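# Four arms open a pallet collar and seat it

## Task

Unfold the pallet collar into its open shape and set it down squarely on the pallet.

## Robot and tools

Robots: four identical Kinova Gen3 arms named arm1, arm2, arm3 and arm4. Each has seven revolute joints, a Robotiq 2F-85 two-finger gripper and a wrist camera. The hand reaches roughly 1.0 m from the joint 1 axis. Two fixed room cameras, cam_high and cam_low, are also available. An object may occasionally get a brief nudge from outside.

Frames: one shared scene frame, origin on the floor, +z up, metres. Feet (base_link) in that frame, each facing along its own +x:
arm1 x=-0.424 y=-0.872 z=+0.754 quat_wxyz=(+0.738, +0.000, +0.000, +0.675)
arm2 x=+0.229 y=-0.880 z=+0.835 quat_wxyz=(+0.670, +0.001, +0.000, +0.742)
arm3 x=+1.000 y=-0.048 z=+0.810 quat_wxyz=(+0.112, +0.001, +0.000, -0.994)
arm4 x=-0.901 y=-0.169 z=+0.832 quat_wxyz=(+0.991, -0.003, +0.004, -0.132)
The hand point sits between the finger pads, about 2 cm behind the tips (0.5 cm when fully open). Hand z points along the fingers; the fingers open and close along hand y.

Joints (all absolute targets, radians, tolerance for done ±0.01): joint1_rad -69.115 to 69.115, spins the arm about its foot axis, positive clockwise from above, 0 reaching along the foot's +x. joint2_rad -2.249 to 2.249, shoulder, 0 upright, positive leans forward. joint3_rad -69.115 to 69.115, upper-arm twist. joint4_rad -2.579 to 2.579, elbow, 0 straight. joint5_rad -69.115 to 69.115, forearm twist. joint6_rad -2.099 to 2.099, wrist bend, 0 straight. joint7_rad -69.115 to 69.115, hand roll, positive counter-clockwise viewed from behind the hand. gripper_m 0 to 0.085 (±0.003), the fingertip gap in metres. Target speed caps: 1.39 rad/s for joints 1-4, 1.22 rad/s for joints 5-7; acceleration caps 1 and 10 rad/s² respectively. Joints of one arm start and finish together, so the hand may sweep a wide curve between postures. There is no grip-force setting: for a firm hold, open wide, then close with gripper_m well under the object's width.

Tool move: arguments arm1, arm2, arm3, arm4 (each optional, one object per arm) and cameras. Each arm object holds "joints", a map from joint name to its absolute target (any subset of joint1_rad..joint7_rad and gripper_m), and optional "min_time_s" (0.1 to 8 s), the shortest duration for that arm's motions in this call. An arm left out gets nothing new but may still be driving toward an earlier target. One action runs at most 15 s; all named motions start at once. cameras is a list drawn from arm1_cam_wrist..arm4_cam_wrist, cam_high, cam_low or "all"; [] gives none; omitted gives none after an action, all after an empty call. An unknown key or camera name invalidates the call; an out-of-range number gets it refused. Example: {"arm2": {"joints": {"joint1_rad": 0.3, "gripper_m": 0.05}, "min_time_s": 2}}. A move with no arms returns full state, all images and the scene number.

Tool wait: seconds from 0 to 10, plus cameras as in move; commands nothing, the scene keeps running. zoom_image: camera plus region [x0, y0, x1, y1] in pixels of that camera's newest image (896x504, origin top-left), at most 504 by 504. read_manual: returns only licence texts. finished_scene: scene = the current scene's number; irreversible, and the goal must hold with the robots idle.

If a move or wait is refused, or a stop starts during or blocks it, the later move, wait and finished_scene calls in the same reply are skipped; after a merely invalid call they still run.

Reading results: the "move" line lists each arm sent a motion with "done" or its worst status, e.g. "move: arm1 done; arm2 time_out". joint_status per joint: done; off_target (stopped away from target, maybe still pushing); time_out (target dropped, holds in place); not_followed (a collision check withheld the targets, reported as "joint command not followed"; the arm may keep trying until given new targets); limit_stop_at_motor_heat (resend the target). Arms under "as last shown" were not in the action; their status reads "not commanded" and other lines repeat earlier values. on_its_own describes uncommanded behaviour. joint_positions gives angles; Joint velocities gives rad/s in the same order, "within noise" meaning settled. Joint torques (N m, positive toward larger angles) carry per-arm offsets and noise; a change at rest signals contact or load. Flange force is the external force along hand x y z, biased, including held weight, noisy during acceleration, "no reading" near singular poses. The "pictures" line gives image order; images may lag the state slightly. A large move may still be unfinished when the result returns. The scene keeps running while you compose replies, holding your last command.

Avoid: knocking anything out of the work area or onto the floor; dropping parts or releasing moving ones; slamming or striking fixed or heavy objects. Arms do not stop on contact and can push very hard, and a joint pressed on something can report done early. Any hard press between two robots ends the scene as failed, including one gripper closing on another's fingers; the separation check can be late and ignores fingers. Torque limits are 104.5 N m (joints 1-4) and 51.3 N m (joints 5-7); exceeding one, or lagging the plan by over 5 degrees, freezes that arm and gripper for 10 s. Long holding, stretched poses or pushing at unreachable targets heat motors: MOTOR HOT appears from 60 °C, and at 75 °C the arm sags in an OVER-TEMPERATURE FAULT for 30-60 s. Keep grips moderate on parts still resting on something, and avoid twisting, yanking or fast swings of loads. Arms act independently and never wait for each other.

Each tool is called after "Call:" as name(argument=value, ...) on one line, values as JSON.

## Session

I'll start by viewing the scene's state and all cameras.

Call:
move(cameras=["all"])

Scene clock: 0.00 s.
Joint torques (N m): no reading
Motor temperatures (°C): arm1=[36 35 27 36 44 41 47] | arm2=[29 29 34 32 41 37 40] | arm3=[38 37 36 33 40 44 43] | arm4=[32 38 30 26 36 46 35]
Flange force (N): no reading
Joint velocities: within noise
arm1.joint_positions: joint1_rad=-0.451 joint2_rad=-0.488 joint3_rad=-0.090 joint4_rad=+1.489 joint5_rad=-0.024 joint6_rad=+1.942 joint7_rad=+1.015 gripper_m=+0.085
arm1.joint_status: not commanded
arm1.hand: x=-0.4710 y=-0.7525 z=+1.2743 quat_wxyz=(-0.037, +0.668, -0.738, -0.091) (m; scene frame)
arm2.joint_positions: joint1_rad=-0.105 joint2_rad=-0.433 joint3_rad=-0.048 joint4_rad=+1.523 joint5_rad=-0.007 joint6_rad=+1.973 joint7_rad=+1.578 gripper_m=+0.085
arm2.joint_status: not commanded
arm2.hand: x=+0.2167 y=-0.7544 z=+1.3374 quat_wxyz=(-0.030, +0.793, -0.608, -0.028) (m; scene frame)
arm3.joint_positions: joint1_rad=+0.140 joint2_rad=-0.480 joint3_rad=-0.040 joint4_rad=+1.504 joint5_rad=-0.048 joint6_rad=+1.957 joint7_rad=+1.461 gripper_m=+0.085
arm3.joint_status: not commanded
arm3.hand: x=+0.8757 y=-0.0555 z=+1.3239 quat_wxyz=(-0.022, -0.997, -0.017, +0.077) (m; scene frame)
arm4.joint_positions: joint1_rad=-0.493 joint2_rad=-0.458 joint3_rad=-0.036 joint4_rad=+1.502 joint5_rad=-0.057 joint6_rad=+2.052 joint7_rad=+1.434 gripper_m=+0.085
arm4.joint_status: not commanded
arm4.hand: x=-0.7992 y=-0.1467 z=+1.3410 quat_wxyz=(-0.014, +0.076, -0.997, -0.019) (m; scene frame)
pictures: arm1_cam_wrist, arm2_cam_wrist, arm3_cam_wrist, arm4_cam_wrist, cam_high, cam_low

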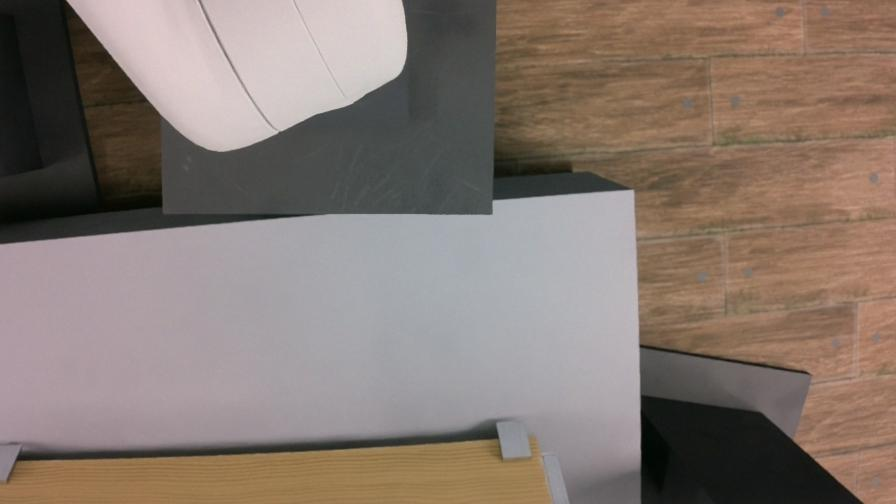

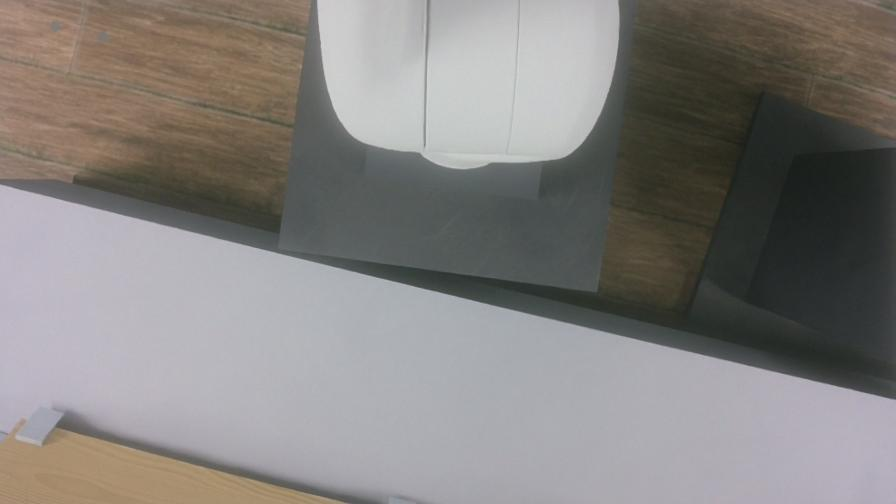

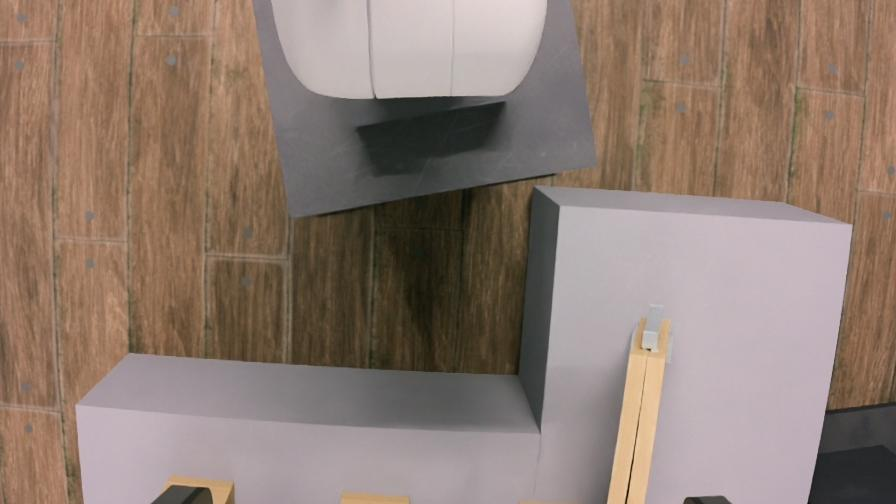

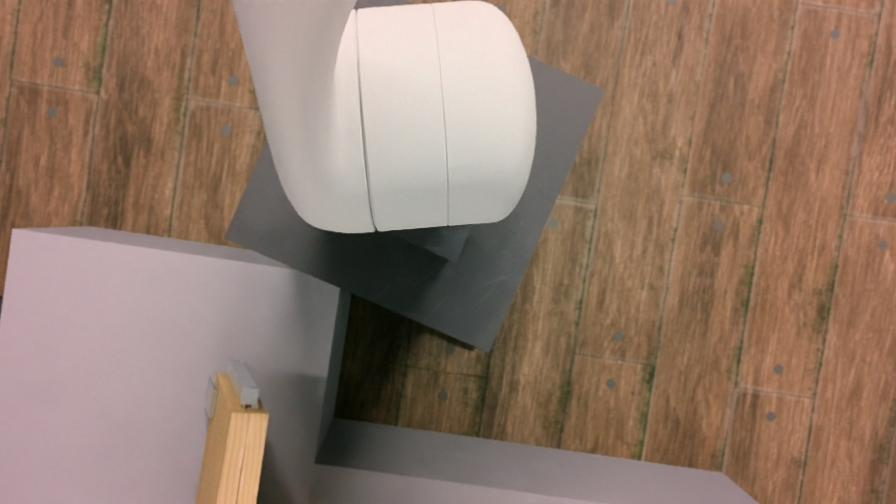

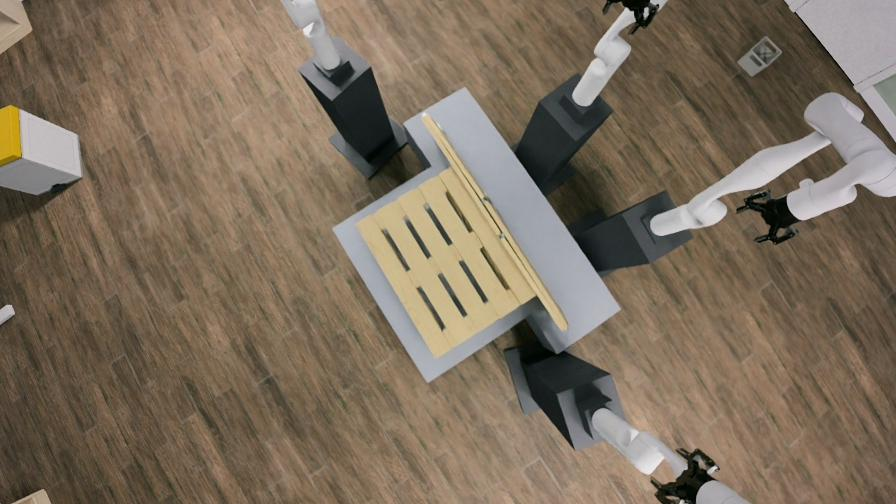

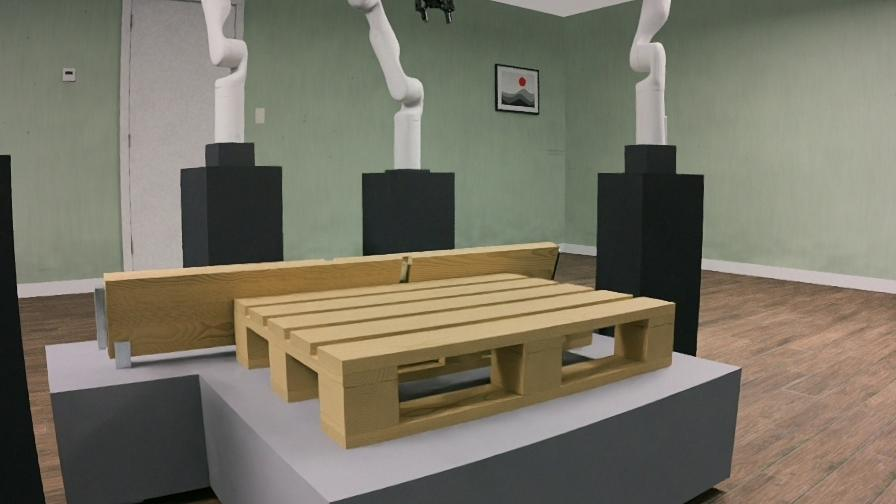

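Call:
zoom_image(camera="cam_high", region=[320, 80, 640, 390])

Call:
zoom_image(camera="cam_low", region=[40, 220, 360, 460])

Call:
zoom_image(camera="cam_low", region=[320, 220, 700, 460])

Scaled by 1.575 from the camera's 896x504 image, which has a finer 1280x720 frame.

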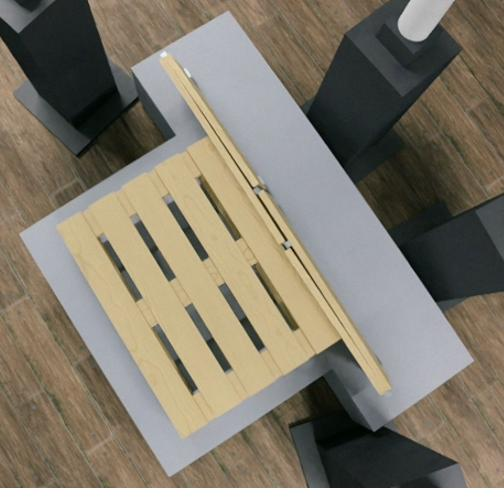

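Scaled by 1.575 from the camera's 896x504 image, which has a finer 1280x720 frame.

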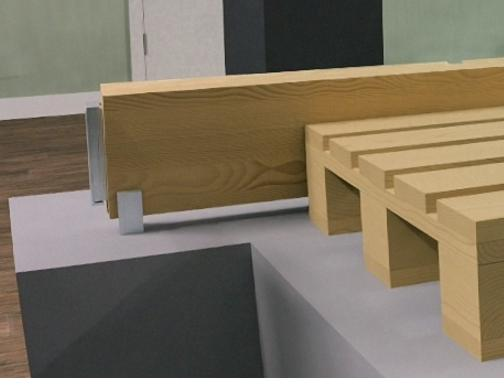

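Scaled by 1.326 from the camera's 896x504 image, which has a finer 1280x720 frame.

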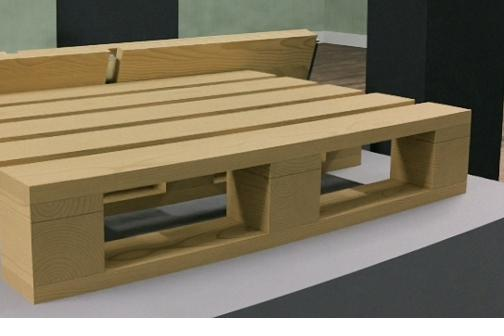

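Call:
zoom_image(camera="cam_high", region=[410, 100, 510, 200])

Call:
zoom_image(camera="cam_high", region=[470, 180, 580, 340])

Call:
zoom_image(camera="arm3_cam_wrist", region=[560, 290, 760, 504])

Call:
zoom_image(camera="arm4_cam_wrist", region=[150, 330, 330, 504])

Call:
zoom_image(camera="arm1_cam_wrist", region=[440, 390, 640, 504])

Scaled by 5.040 from the camera's 896x504 image, which has a finer 1280x720 frame.

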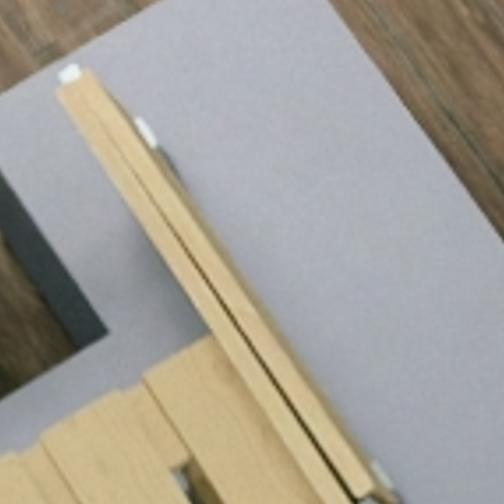

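Scaled by 3.150 from the camera's 896x504 image, which has a finer 1280x720 frame.

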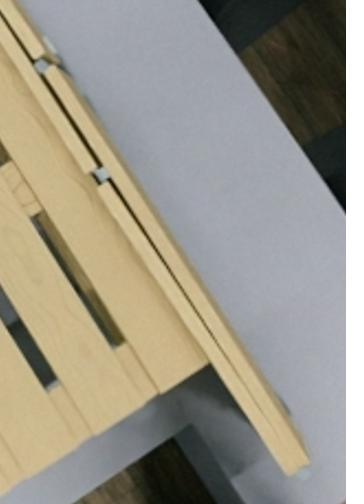

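Scaled by 2.355 from the camera's 896x504 image, which has a finer 1280x720 frame.

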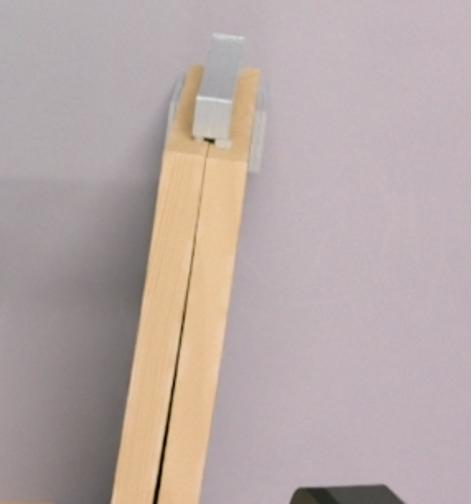

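Scaled by 2.800 from the camera's 896x504 image, which has a finer 1280x720 frame.

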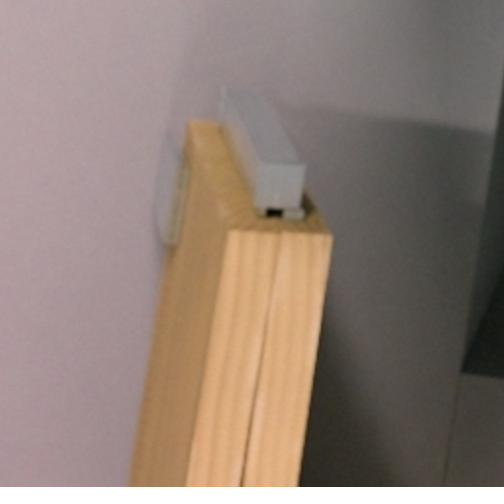

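Scaled by 2.520 from the camera's 896x504 image, which has a finer 1280x720 frame.

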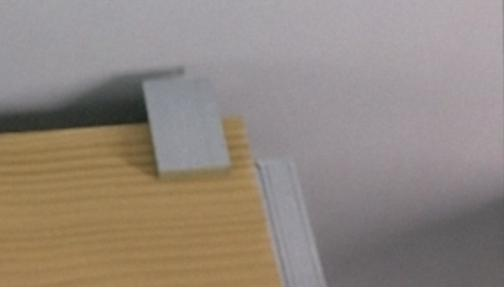

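Call:
move(arm1={"joints": {"joint1_rad": 0.1255, "joint2_rad": 0.9151, "joint3_rad": 0, "joint4_rad": 1.7843, "joint5_rad": 0, "joint6_rad": 0.4422, "joint7_rad": 1.5708}, "min_time_s": 3}, arm2={"joints": {"joint1_rad": -0.2236, "joint2_rad": 1.106, "joint3_rad": 0, "joint4_rad": 1.709, "joint5_rad": 0, "joint6_rad": 0.327, "joint7_rad": 1.5708}, "min_time_s": 3}, arm3={"joints": {"joint1_rad": 0.172, "joint2_rad": -0.48, "joint3_rad": 0, "joint4_rad": 1.504, "joint5_rad": 0, "joint6_rad": 1.456, "joint7_rad": 1.5708}, "min_time_s": 2}, arm4={"joints": {"joint1_rad": -0.337, "joint2_rad": -0.458, "joint3_rad": 0, "joint4_rad": 1.502, "joint5_rad": 0, "joint6_rad": 1.436, "joint7_rad": 1.5708}, "min_time_s": 2}, cameras=["all"])

Scene clock: 415.40 s.
Joint torques (N m): arm1=[-0.54 -21.64 -0.99 -3.9 0.26 -0.03 0.38] | arm2=[0.7 -19.11 0.18 -3.7 0.25 -0.19 -0.39] | arm3=[-0.68 -0.77 -0.25 -10.1 0.49 -1.65 -0.01] | arm4=[0.25 -0.36 -1.19 -9.54 -0.13 -1.44 -0.03]
Motor temperatures (°C): arm1=[33 32 27 32 42 38 46] | arm2=[28 29 30 30 38 36 40] | arm3=[32 32 31 32 39 43 41] | arm4=[28 33 27 25 35 44 35]
Flange force (N): arm1=[-1.7 -0.2 3.7] | arm2=[3.8 1.5 -5.4] | arm3=[0.1 0.5 2.0] | arm4=[0.8 -3.7 0.5]
move: arm1 done; arm2 done; arm3 done; arm4 done
Joint velocities: within noise
arm1.joint_positions: joint1_rad=+0.125 joint2_rad=+0.915 joint3_rad=+0.000 joint4_rad=+1.784 joint5_rad=+0.000 joint6_rad=+0.442 joint7_rad=+1.571 gripper_m=+0.085
arm1.joint_status: all done
arm1.hand: x=-0.2997 y=-0.4199 z=+0.6993 quat_wxyz=(+0.000, +0.627, -0.779, +0.000) (m; scene frame)
arm2.joint_positions: joint1_rad=-0.224 joint2_rad=+1.106 joint3_rad=+0.000 joint4_rad=+1.709 joint5_rad=+0.000 joint6_rad=+0.327 joint7_rad=+1.571 gripper_m=+0.085
arm2.joint_status: all done
arm2.hand: x=+0.0996 y=-0.4203 z=+0.7007 quat_wxyz=(+0.000, +0.813, -0.583, -0.001) (m; scene frame)
arm3.joint_positions: joint1_rad=+0.172 joint2_rad=-0.480 joint3_rad=+0.000 joint4_rad=+1.504 joint5_rad=+0.000 joint6_rad=+1.456 joint7_rad=+1.571 gripper_m=+0.085
arm3.joint_status: all done
arm3.hand: x=+0.7327 y=-0.0367 z=+1.3850 quat_wxyz=(-0.009, -0.946, -0.025, +0.324) (m; scene frame)
arm4.joint_positions: joint1_rad=-0.337 joint2_rad=-0.458 joint3_rad=+0.000 joint4_rad=+1.502 joint5_rad=+0.000 joint6_rad=+1.436 joint7_rad=+1.571 gripper_m=+0.085
arm4.joint_status: all done
arm4.hand: x=-0.6181 y=-0.1717 z=+1.4045 quat_wxyz=(-0.320, +0.034, -0.947, -0.010) (m; scene frame)
pictures: arm1_cam_wrist, arm2_cam_wrist, arm3_cam_wrist, arm4_cam_wrist, cam_high, cam_low

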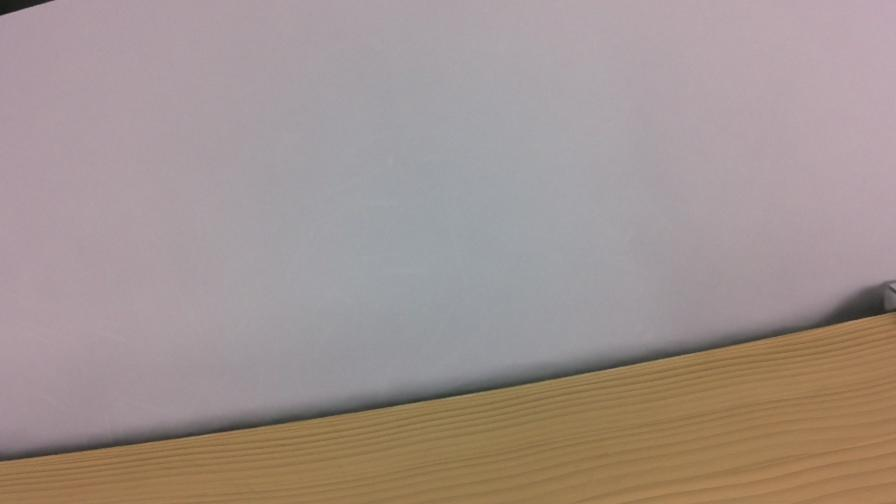

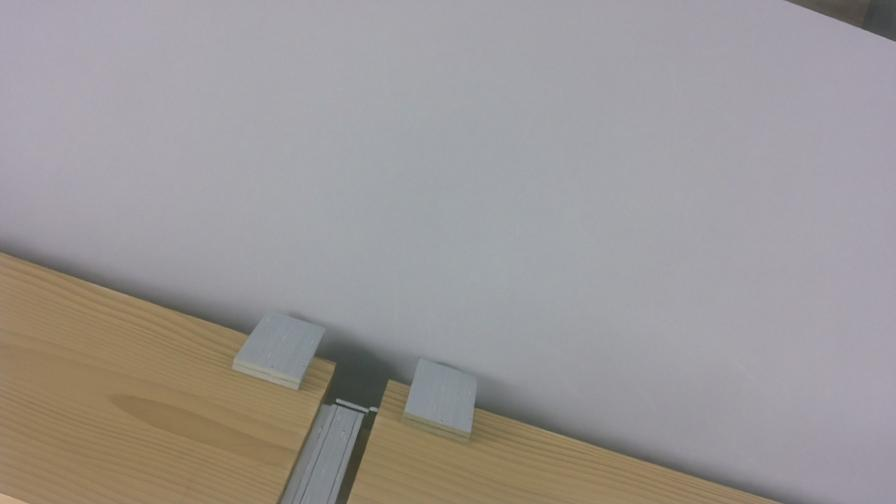

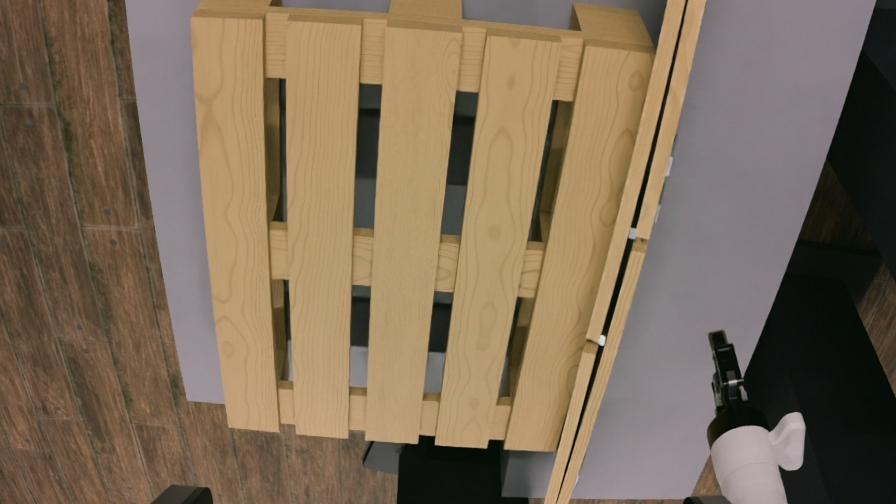

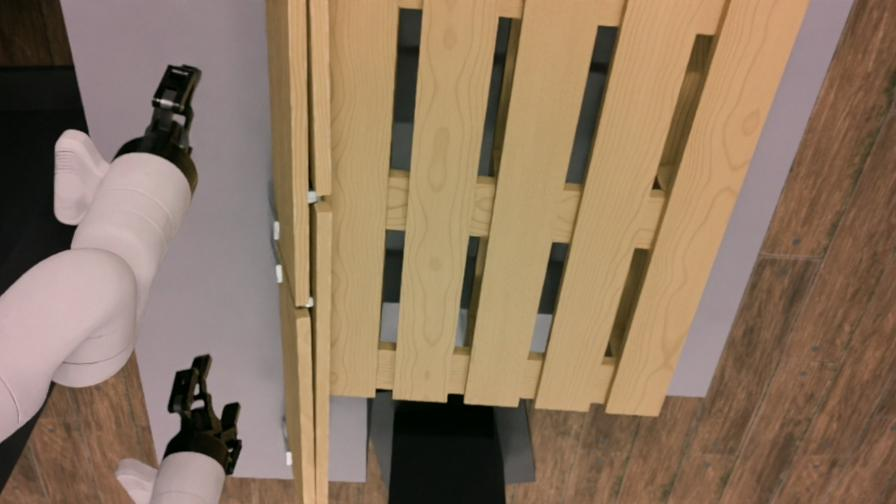

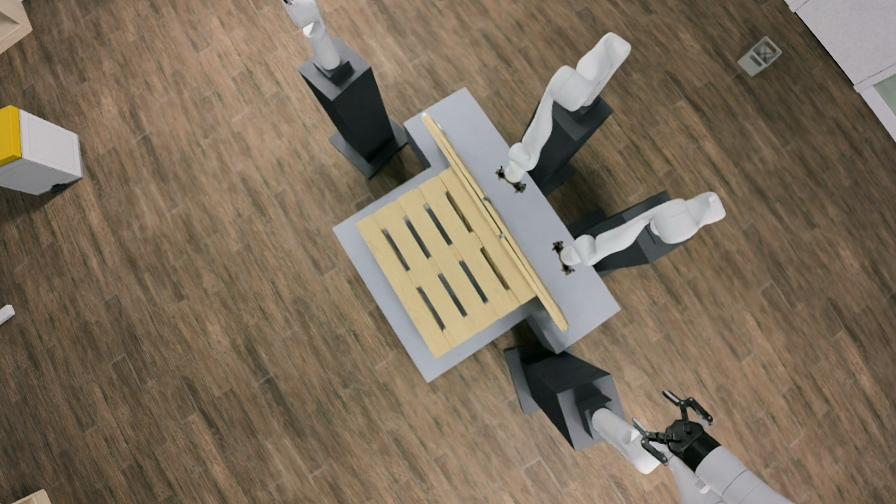

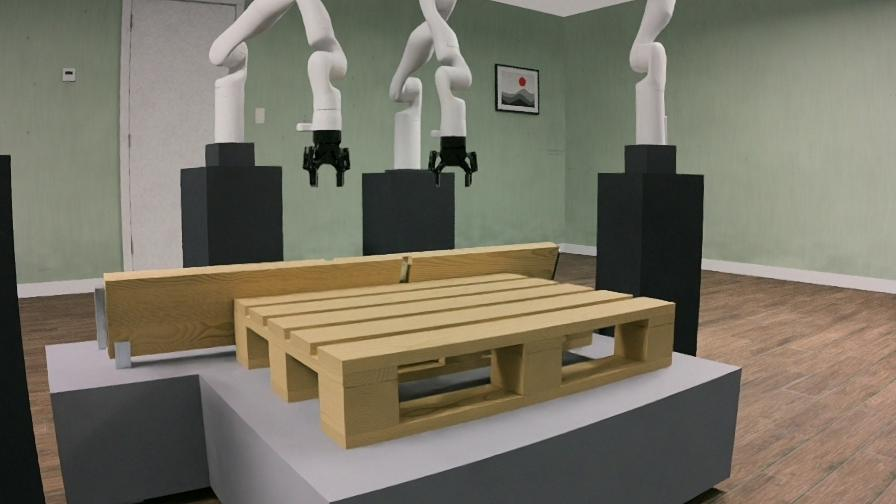

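Call:
zoom_image(camera="arm3_cam_wrist", region=[540, 100, 720, 280])

Call:
zoom_image(camera="arm3_cam_wrist", region=[530, 300, 690, 504])

Call:
zoom_image(camera="arm4_cam_wrist", region=[240, 150, 380, 330])

Call:
zoom_image(camera="arm4_cam_wrist", region=[240, 320, 380, 504])

Call:
zoom_image(camera="arm2_cam_wrist", region=[220, 300, 500, 504])

Scaled by 2.800 from the camera's 896x504 image, which has a finer 1280x720 frame.

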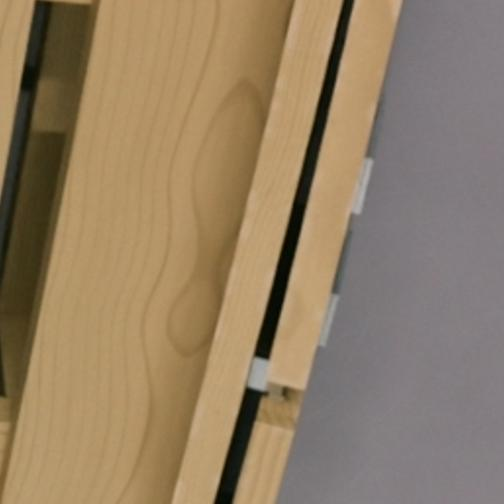

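Scaled by 2.471 from the camera's 896x504 image, which has a finer 1280x720 frame.

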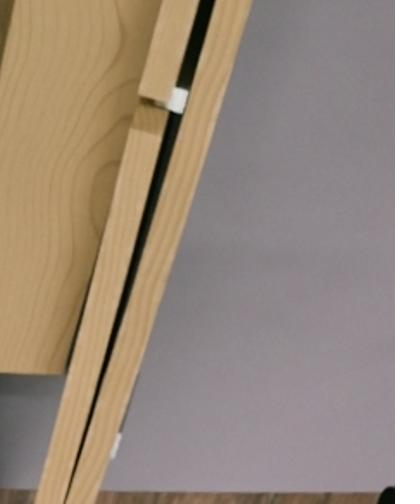

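Scaled by 2.800 from the camera's 896x504 image, which has a finer 1280x720 frame.

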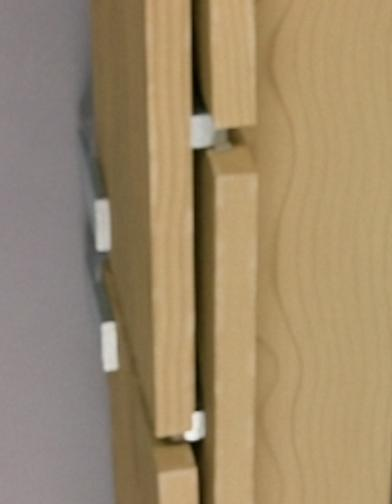

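Scaled by 2.739 from the camera's 896x504 image, which has a finer 1280x720 frame.

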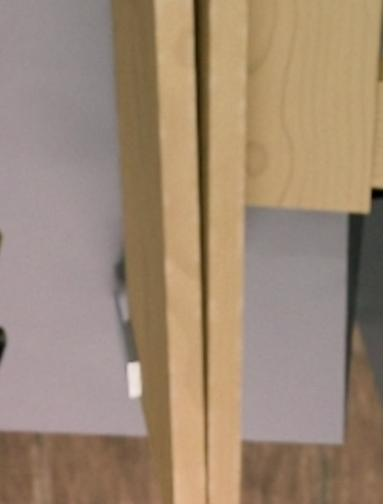

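Scaled by 1.800 from the camera's 896x504 image, which has a finer 1280x720 frame.

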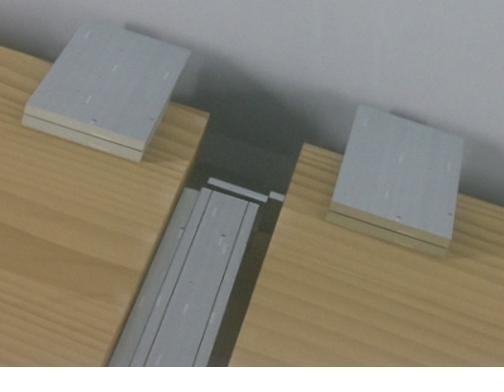

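Call:
zoom_image(camera="cam_low", region=[290, 120, 490, 200])

Call:
zoom_image(camera="arm4_cam_wrist", region=[140, 50, 220, 130])

Scaled by 2.520 from the camera's 896x504 image, which has a finer 1280x720 frame.

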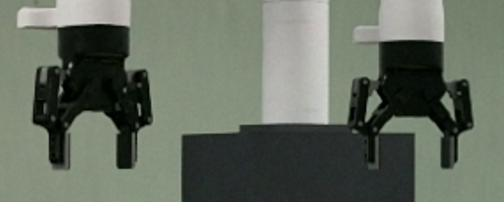

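Scaled by 6.300 from the camera's 896x504 image, which has a finer 1280x720 frame.

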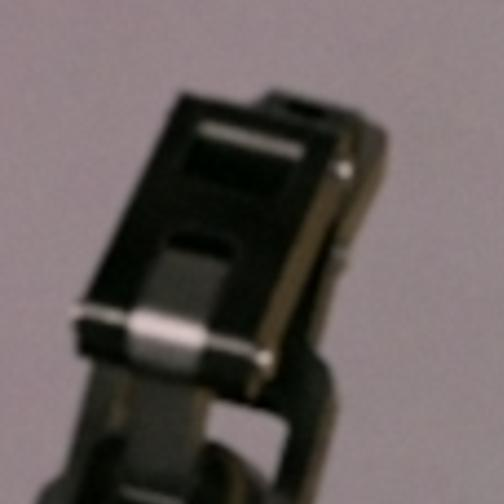

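Call:
move(arm2={"joints": {"joint1_rad": -0.2814, "joint2_rad": 1.3673, "joint3_rad": 0, "joint4_rad": 1.2595, "joint5_rad": 0, "joint6_rad": 0.5148, "joint7_rad": 2.7583}, "min_time_s": 1.5}, cameras=["arm2_cam_wrist", "arm4_cam_wrist"])

Call:
zoom_image(camera="arm2_cam_wrist", region=[250, 0, 650, 504])

Scene clock: 728.93 s.
Joint torques (N m): arm1=[-0.56 -21.62 -1.05 -3.98 0.25 0.05 0.38] | arm2=[0.69 -22.29 0.31 -5.27 0.25 -0.22 -0.36] | arm3=[-0.66 -0.74 -0.26 -10.13 0.48 -1.65 -0.05] | arm4=[0.26 -0.36 -1.23 -9.56 -0.16 -1.43 -0.03]
Motor temperatures (°C): arm1=[33 33 27 31 42 37 45] | arm2=[28 31 30 29 38 36 40] | arm3=[31 32 30 32 39 43 40] | arm4=[28 32 27 25 35 44 35]
Flange force (N): arm1=[-1.2 -0.2 3.8] | arm2=[0.9 5.4 -5.8] | arm3=[0.3 0.3 2.1] | arm4=[0.8 -3.8 0.6]
move: arm2 done
Joint velocities: within noise
arm1, arm3, arm4: as last shown
arm2.joint_positions: joint1_rad=-0.281 joint2_rad=+1.367 joint3_rad=+0.000 joint4_rad=+1.259 joint5_rad=+0.000 joint6_rad=+0.515 joint7_rad=+2.758 gripper_m=+0.085
arm2.joint_status: all done
arm2.hand: x=+0.0394 y=-0.3449 z=+0.6216 quat_wxyz=(-0.001, +1.000, +0.000, -0.001) (m; scene frame)
pictures: arm2_cam_wrist, arm4_cam_wrist

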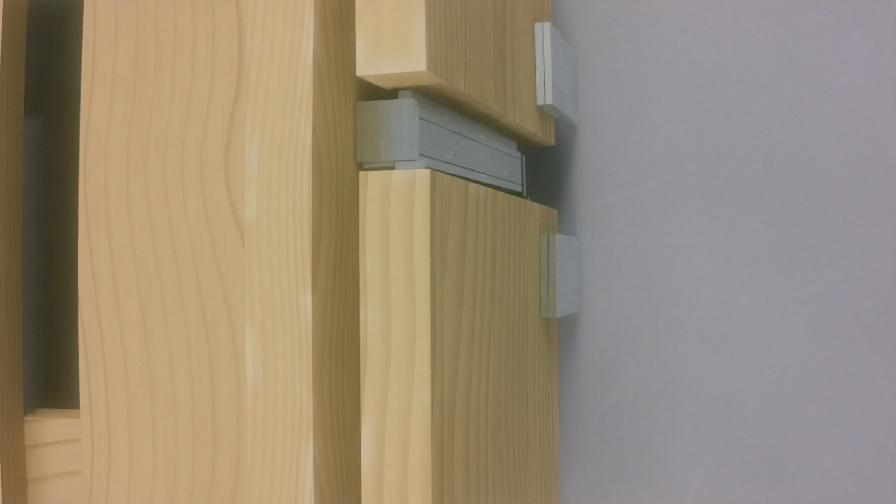

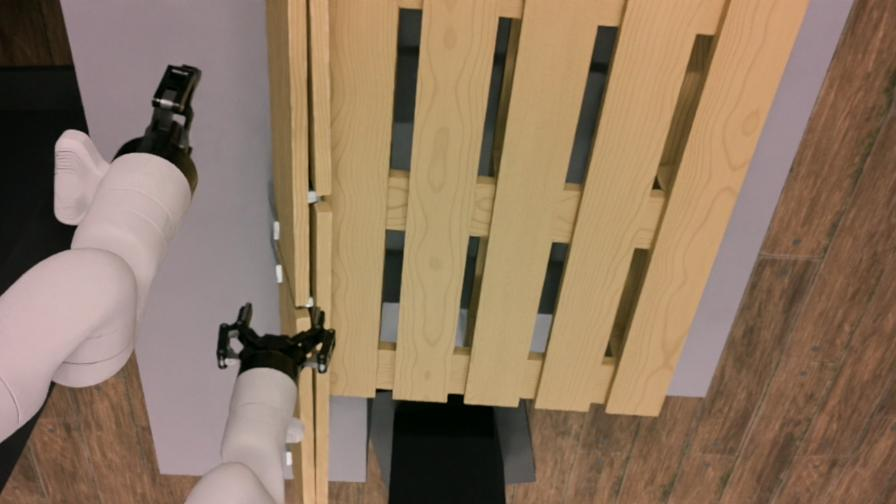

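Scaled by 1.000.

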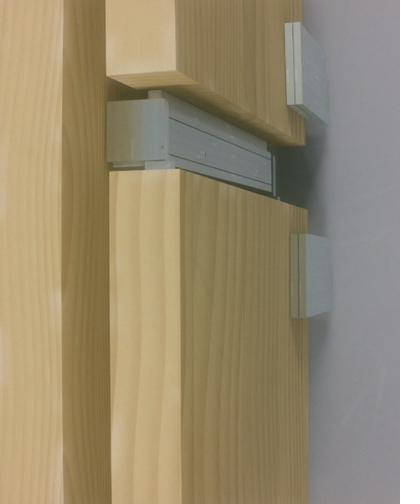

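Call:
zoom_image(camera="arm4_cam_wrist", region=[200, 290, 350, 390])

Scaled by 3.360 from the camera's 896x504 image, which has a finer 1280x720 frame.

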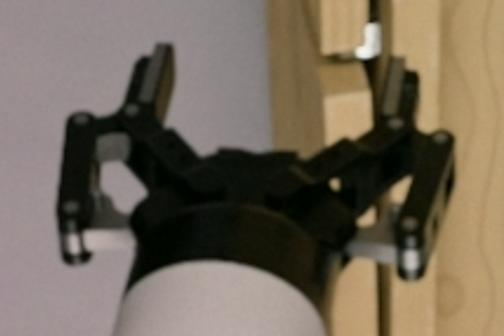

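Call:
move(arm1={"joints": {"joint1_rad": 0.303, "joint2_rad": -0.5616, "joint4_rad": 2.0627, "joint6_rad": 1.0989, "joint7_rad": 1.5708}, "min_time_s": 2}, arm2={"joints": {"joint1_rad": -0.2453, "joint2_rad": 1.5932, "joint4_rad": 1.0703, "joint6_rad": 0.4781, "joint7_rad": 2.7944, "gripper_m": 0.05}, "min_time_s": 2})

Call:
move(arm4={"joints": {"joint1_rad": -0.119, "joint2_rad": 0.8898, "joint4_rad": 1.7152, "joint6_rad": -0.171, "joint7_rad": 1.5708}, "min_time_s": 3}, cameras=["arm1_cam_wrist", "arm2_cam_wrist", "arm3_cam_wrist", "arm4_cam_wrist"])

Scene clock: 969.00 s.
Joint torques (N m): arm1=[-0.52 -1.86 -1.66 -10.62 0.27 -1.54 0.36] | arm2=[2.62 57 -0.67 14.94 0.21 1.05 -0.34] | arm3=[-0.67 -0.74 -0.32 -10.11 0.49 -1.63 -0.03] | arm4=[0.23 -0.33 -1.19 -9.58 -0.14 -1.44 -0.05]
Motor temperatures (°C): arm1=[33 33 27 31 41 36 45] | arm2=[28 33 30 29 37 36 40] | arm3=[30 31 30 32 38 42 39] | arm4=[28 32 26 25 35 44 34]
Flange force (N): arm1=[-4.9 -4.0 2.8] | arm2=[-0.5 13.1 -148.6] | arm3=[0.2 0.2 2.0] | arm4=[1.0 -3.7 0.6]
move: arm1 done; arm2 done
TORQUE WARNING: arm2's joint2_rad reached its warning level (56.7 N m). A warning alone does not stop the arm.
Joint velocities: within noise
arm1.joint_positions: joint1_rad=+0.303 joint2_rad=-0.562 joint3_rad=+0.000 joint4_rad=+2.063 joint5_rad=+0.000 joint6_rad=+1.099 joint7_rad=+1.571 gripper_m=+0.085
arm1.joint_status: all done
arm1.hand: x=-0.3049 y=-0.6503 z=+1.1495 quat_wxyz=(-0.222, +0.536, -0.801, -0.149) (m; scene frame)
arm2.joint_positions: joint1_rad=-0.245 joint2_rad=+1.590 joint3_rad=+0.000 joint4_rad=+1.070 joint5_rad=+0.000 joint6_rad=+0.478 joint7_rad=+2.794 gripper_m=+0.050
arm2.joint_status: all done
arm2.hand: x=+0.0585 y=-0.3377 z=+0.5236 quat_wxyz=(-0.003, +1.000, +0.000, -0.002) (m; scene frame)
arm3, arm4: as last shown
pictures: none

Scene clock: 972.37 s.
Joint torques (N m): arm1=[-0.58 -1.84 -1.62 -10.56 0.26 -1.52 0.41] | arm2=[2.61 56.97 -0.75 15.05 0.14 1.08 -0.39] | arm3=[-0.68 -0.75 -0.25 -10.05 0.5 -1.63 -0.03] | arm4=[0.37 -22.12 -0.63 -6.28 -0.19 -1.54 -0.04]
Motor temperatures (°C): arm1=[33 33 27 31 41 36 45] | arm2=[28 34 30 29 37 36 40] | arm3=[30 31 29 32 38 42 39] | arm4=[28 32 26 25 35 44 34]
Flange force (N): arm1=[-5.0 -3.6 2.7] | arm2=[-0.6 12.6 -148.2] | arm3=[0.0 0.4 1.9] | arm4=[0.4 2.3 -0.4]
move: arm4 done
TORQUE WARNING: arm2's joint2_rad reached its warning level (56.7 N m). A warning alone does not stop the arm.
Joint velocities: within noise
arm1, arm3: as last shown
arm2.joint_positions: joint1_rad=-0.245 joint2_rad=+1.590 joint3_rad=+0.000 joint4_rad=+1.070 joint5_rad=+0.000 joint6_rad=+0.478 joint7_rad=+2.794 gripper_m=+0.050
arm2.joint_status: not commanded
arm2.hand: x=+0.0585 y=-0.3377 z=+0.5236 quat_wxyz=(-0.003, +1.000, +0.000, -0.002) (m; scene frame)
arm4.joint_positions: joint1_rad=-0.119 joint2_rad=+0.890 joint3_rad=+0.000 joint4_rad=+1.715 joint5_rad=+0.000 joint6_rad=-0.171 joint7_rad=+1.571 gripper_m=+0.085
arm4.joint_status: all done
arm4.hand: x=-0.2221 y=-0.2944 z=+0.8697 quat_wxyz=(-0.341, -0.068, -0.937, +0.028) (m; scene frame)
pictures: arm1_cam_wrist, arm2_cam_wrist, arm3_cam_wrist, arm4_cam_wrist

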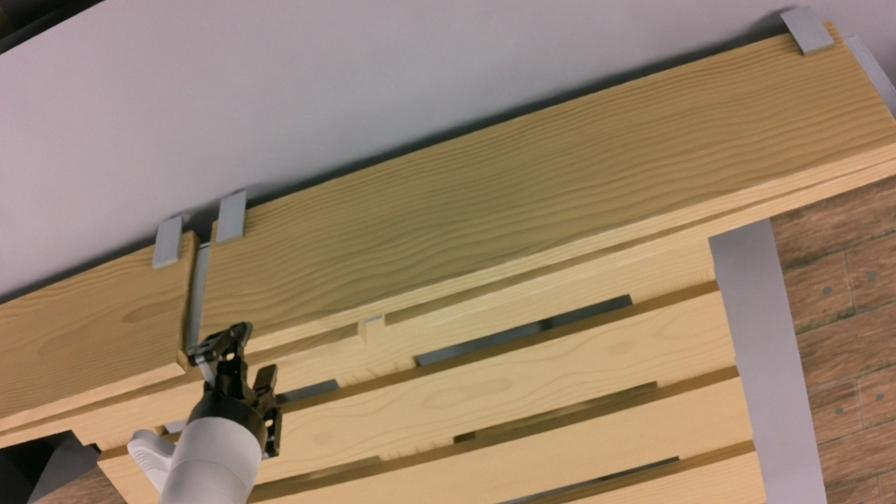

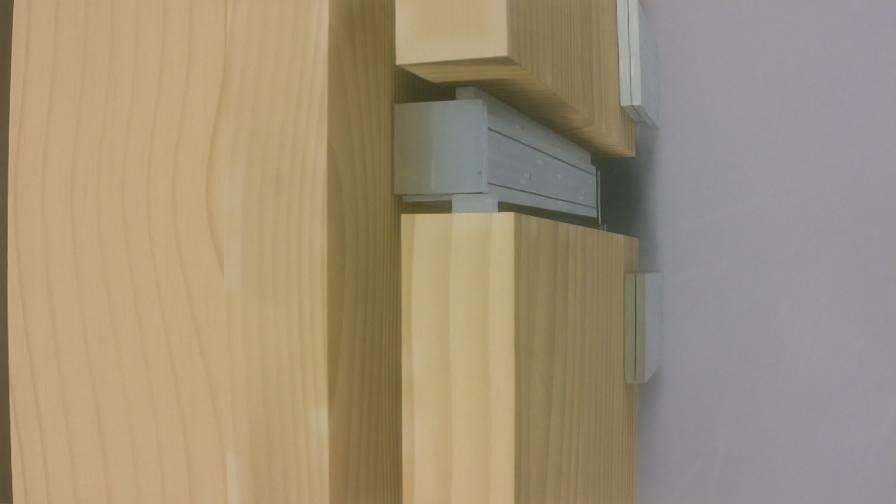

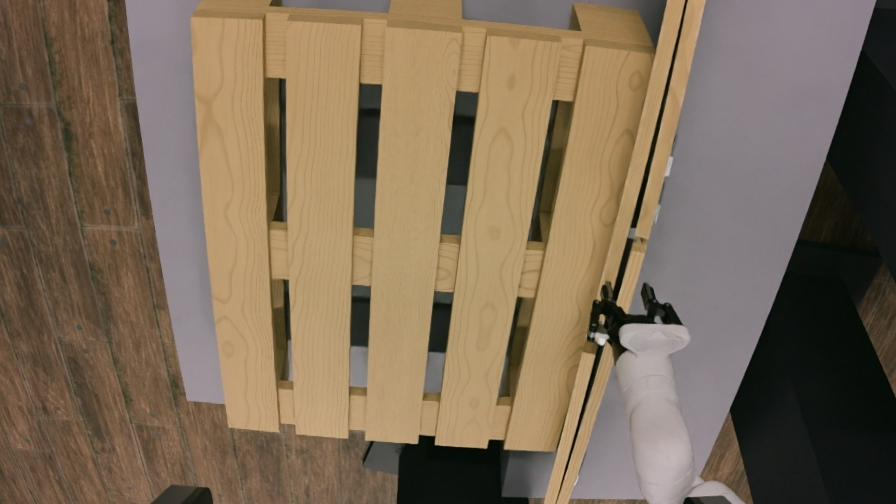

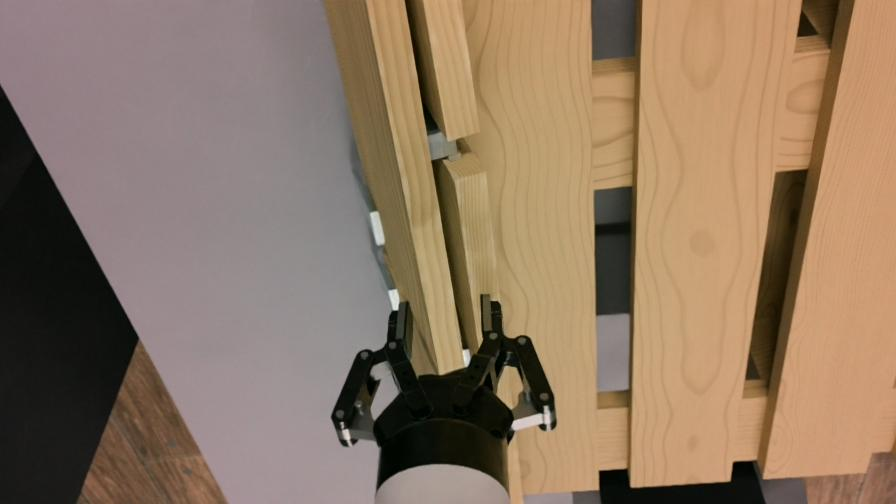

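Call:
move(arm2={"joints": {"joint1_rad": -0.2453, "joint2_rad": 1.4537, "joint4_rad": 1.1998, "joint6_rad": 0.4881, "joint7_rad": 2.7944}, "min_time_s": 1.0}, cameras=["arm2_cam_wrist", "arm4_cam_wrist"])

Call:
zoom_image(camera="arm4_cam_wrist", region=[320, 250, 600, 460])

Scene clock: 987.17 s.
Joint torques (N m): arm1=[-0.52 -1.88 -1.6 -10.59 0.3 -1.56 0.39] | arm2=[0.59 -22.37 0.3 -5.09 0.2 -0.31 -0.38] | arm3=[-0.67 -0.77 -0.28 -10.1 0.47 -1.65 -0.03] | arm4=[0.38 -22.17 -0.62 -6.32 -0.15 -1.55 -0.02]
Motor temperatures (°C): arm1=[33 33 27 31 41 36 45] | arm2=[28 37 30 29 37 36 40] | arm3=[30 31 29 32 38 42 39] | arm4=[28 32 26 25 35 44 34]
Flange force (N): arm1=[-5.0 -3.6 2.7] | arm2=[0.9 5.2 -6.3] | arm3=[0.1 0.3 2.0] | arm4=[0.5 2.4 -0.4]
move: arm2 done
TORQUE WARNING: arm2's joint2_rad reached its warning level (56.7 N m). A warning alone does not stop the arm.
Joint velocities: within noise
arm1, arm3, arm4: as last shown
arm2.joint_positions: joint1_rad=-0.245 joint2_rad=+1.454 joint3_rad=+0.000 joint4_rad=+1.200 joint5_rad=+0.000 joint6_rad=+0.488 joint7_rad=+2.794 gripper_m=+0.050
arm2.joint_status: all done
arm2.hand: x=+0.0593 y=-0.3398 z=+0.5816 quat_wxyz=(-0.001, +1.000, +0.000, -0.001) (m; scene frame)
pictures: arm2_cam_wrist, arm4_cam_wrist

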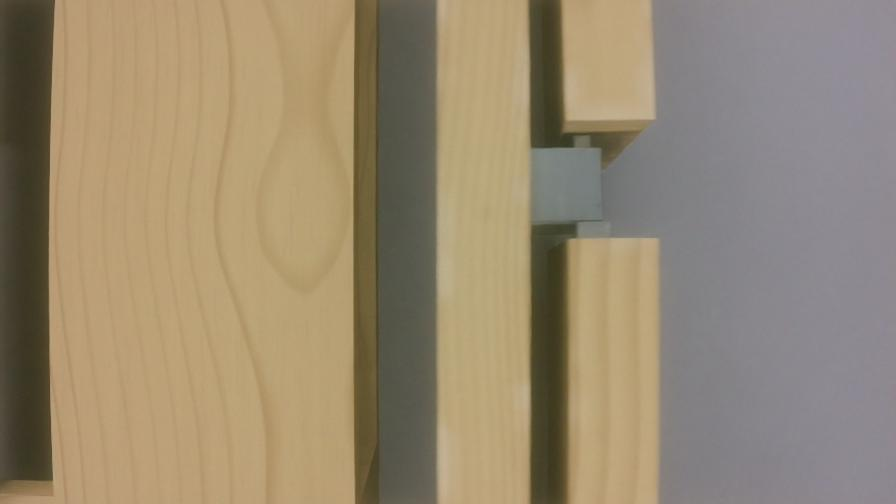

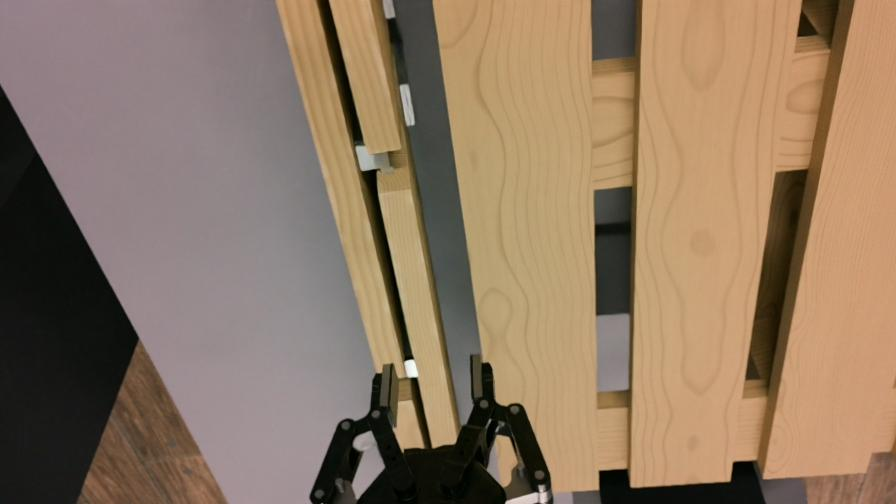

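Scaled by 1.800 from the camera's 896x504 image, which has a finer 1280x720 frame.

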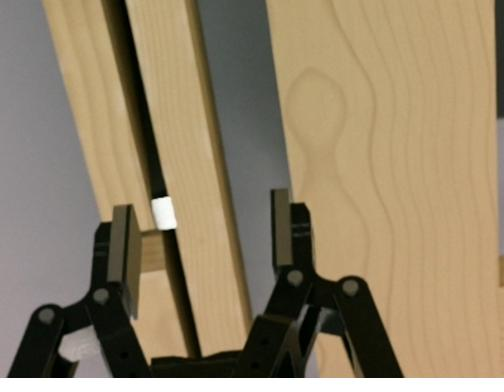

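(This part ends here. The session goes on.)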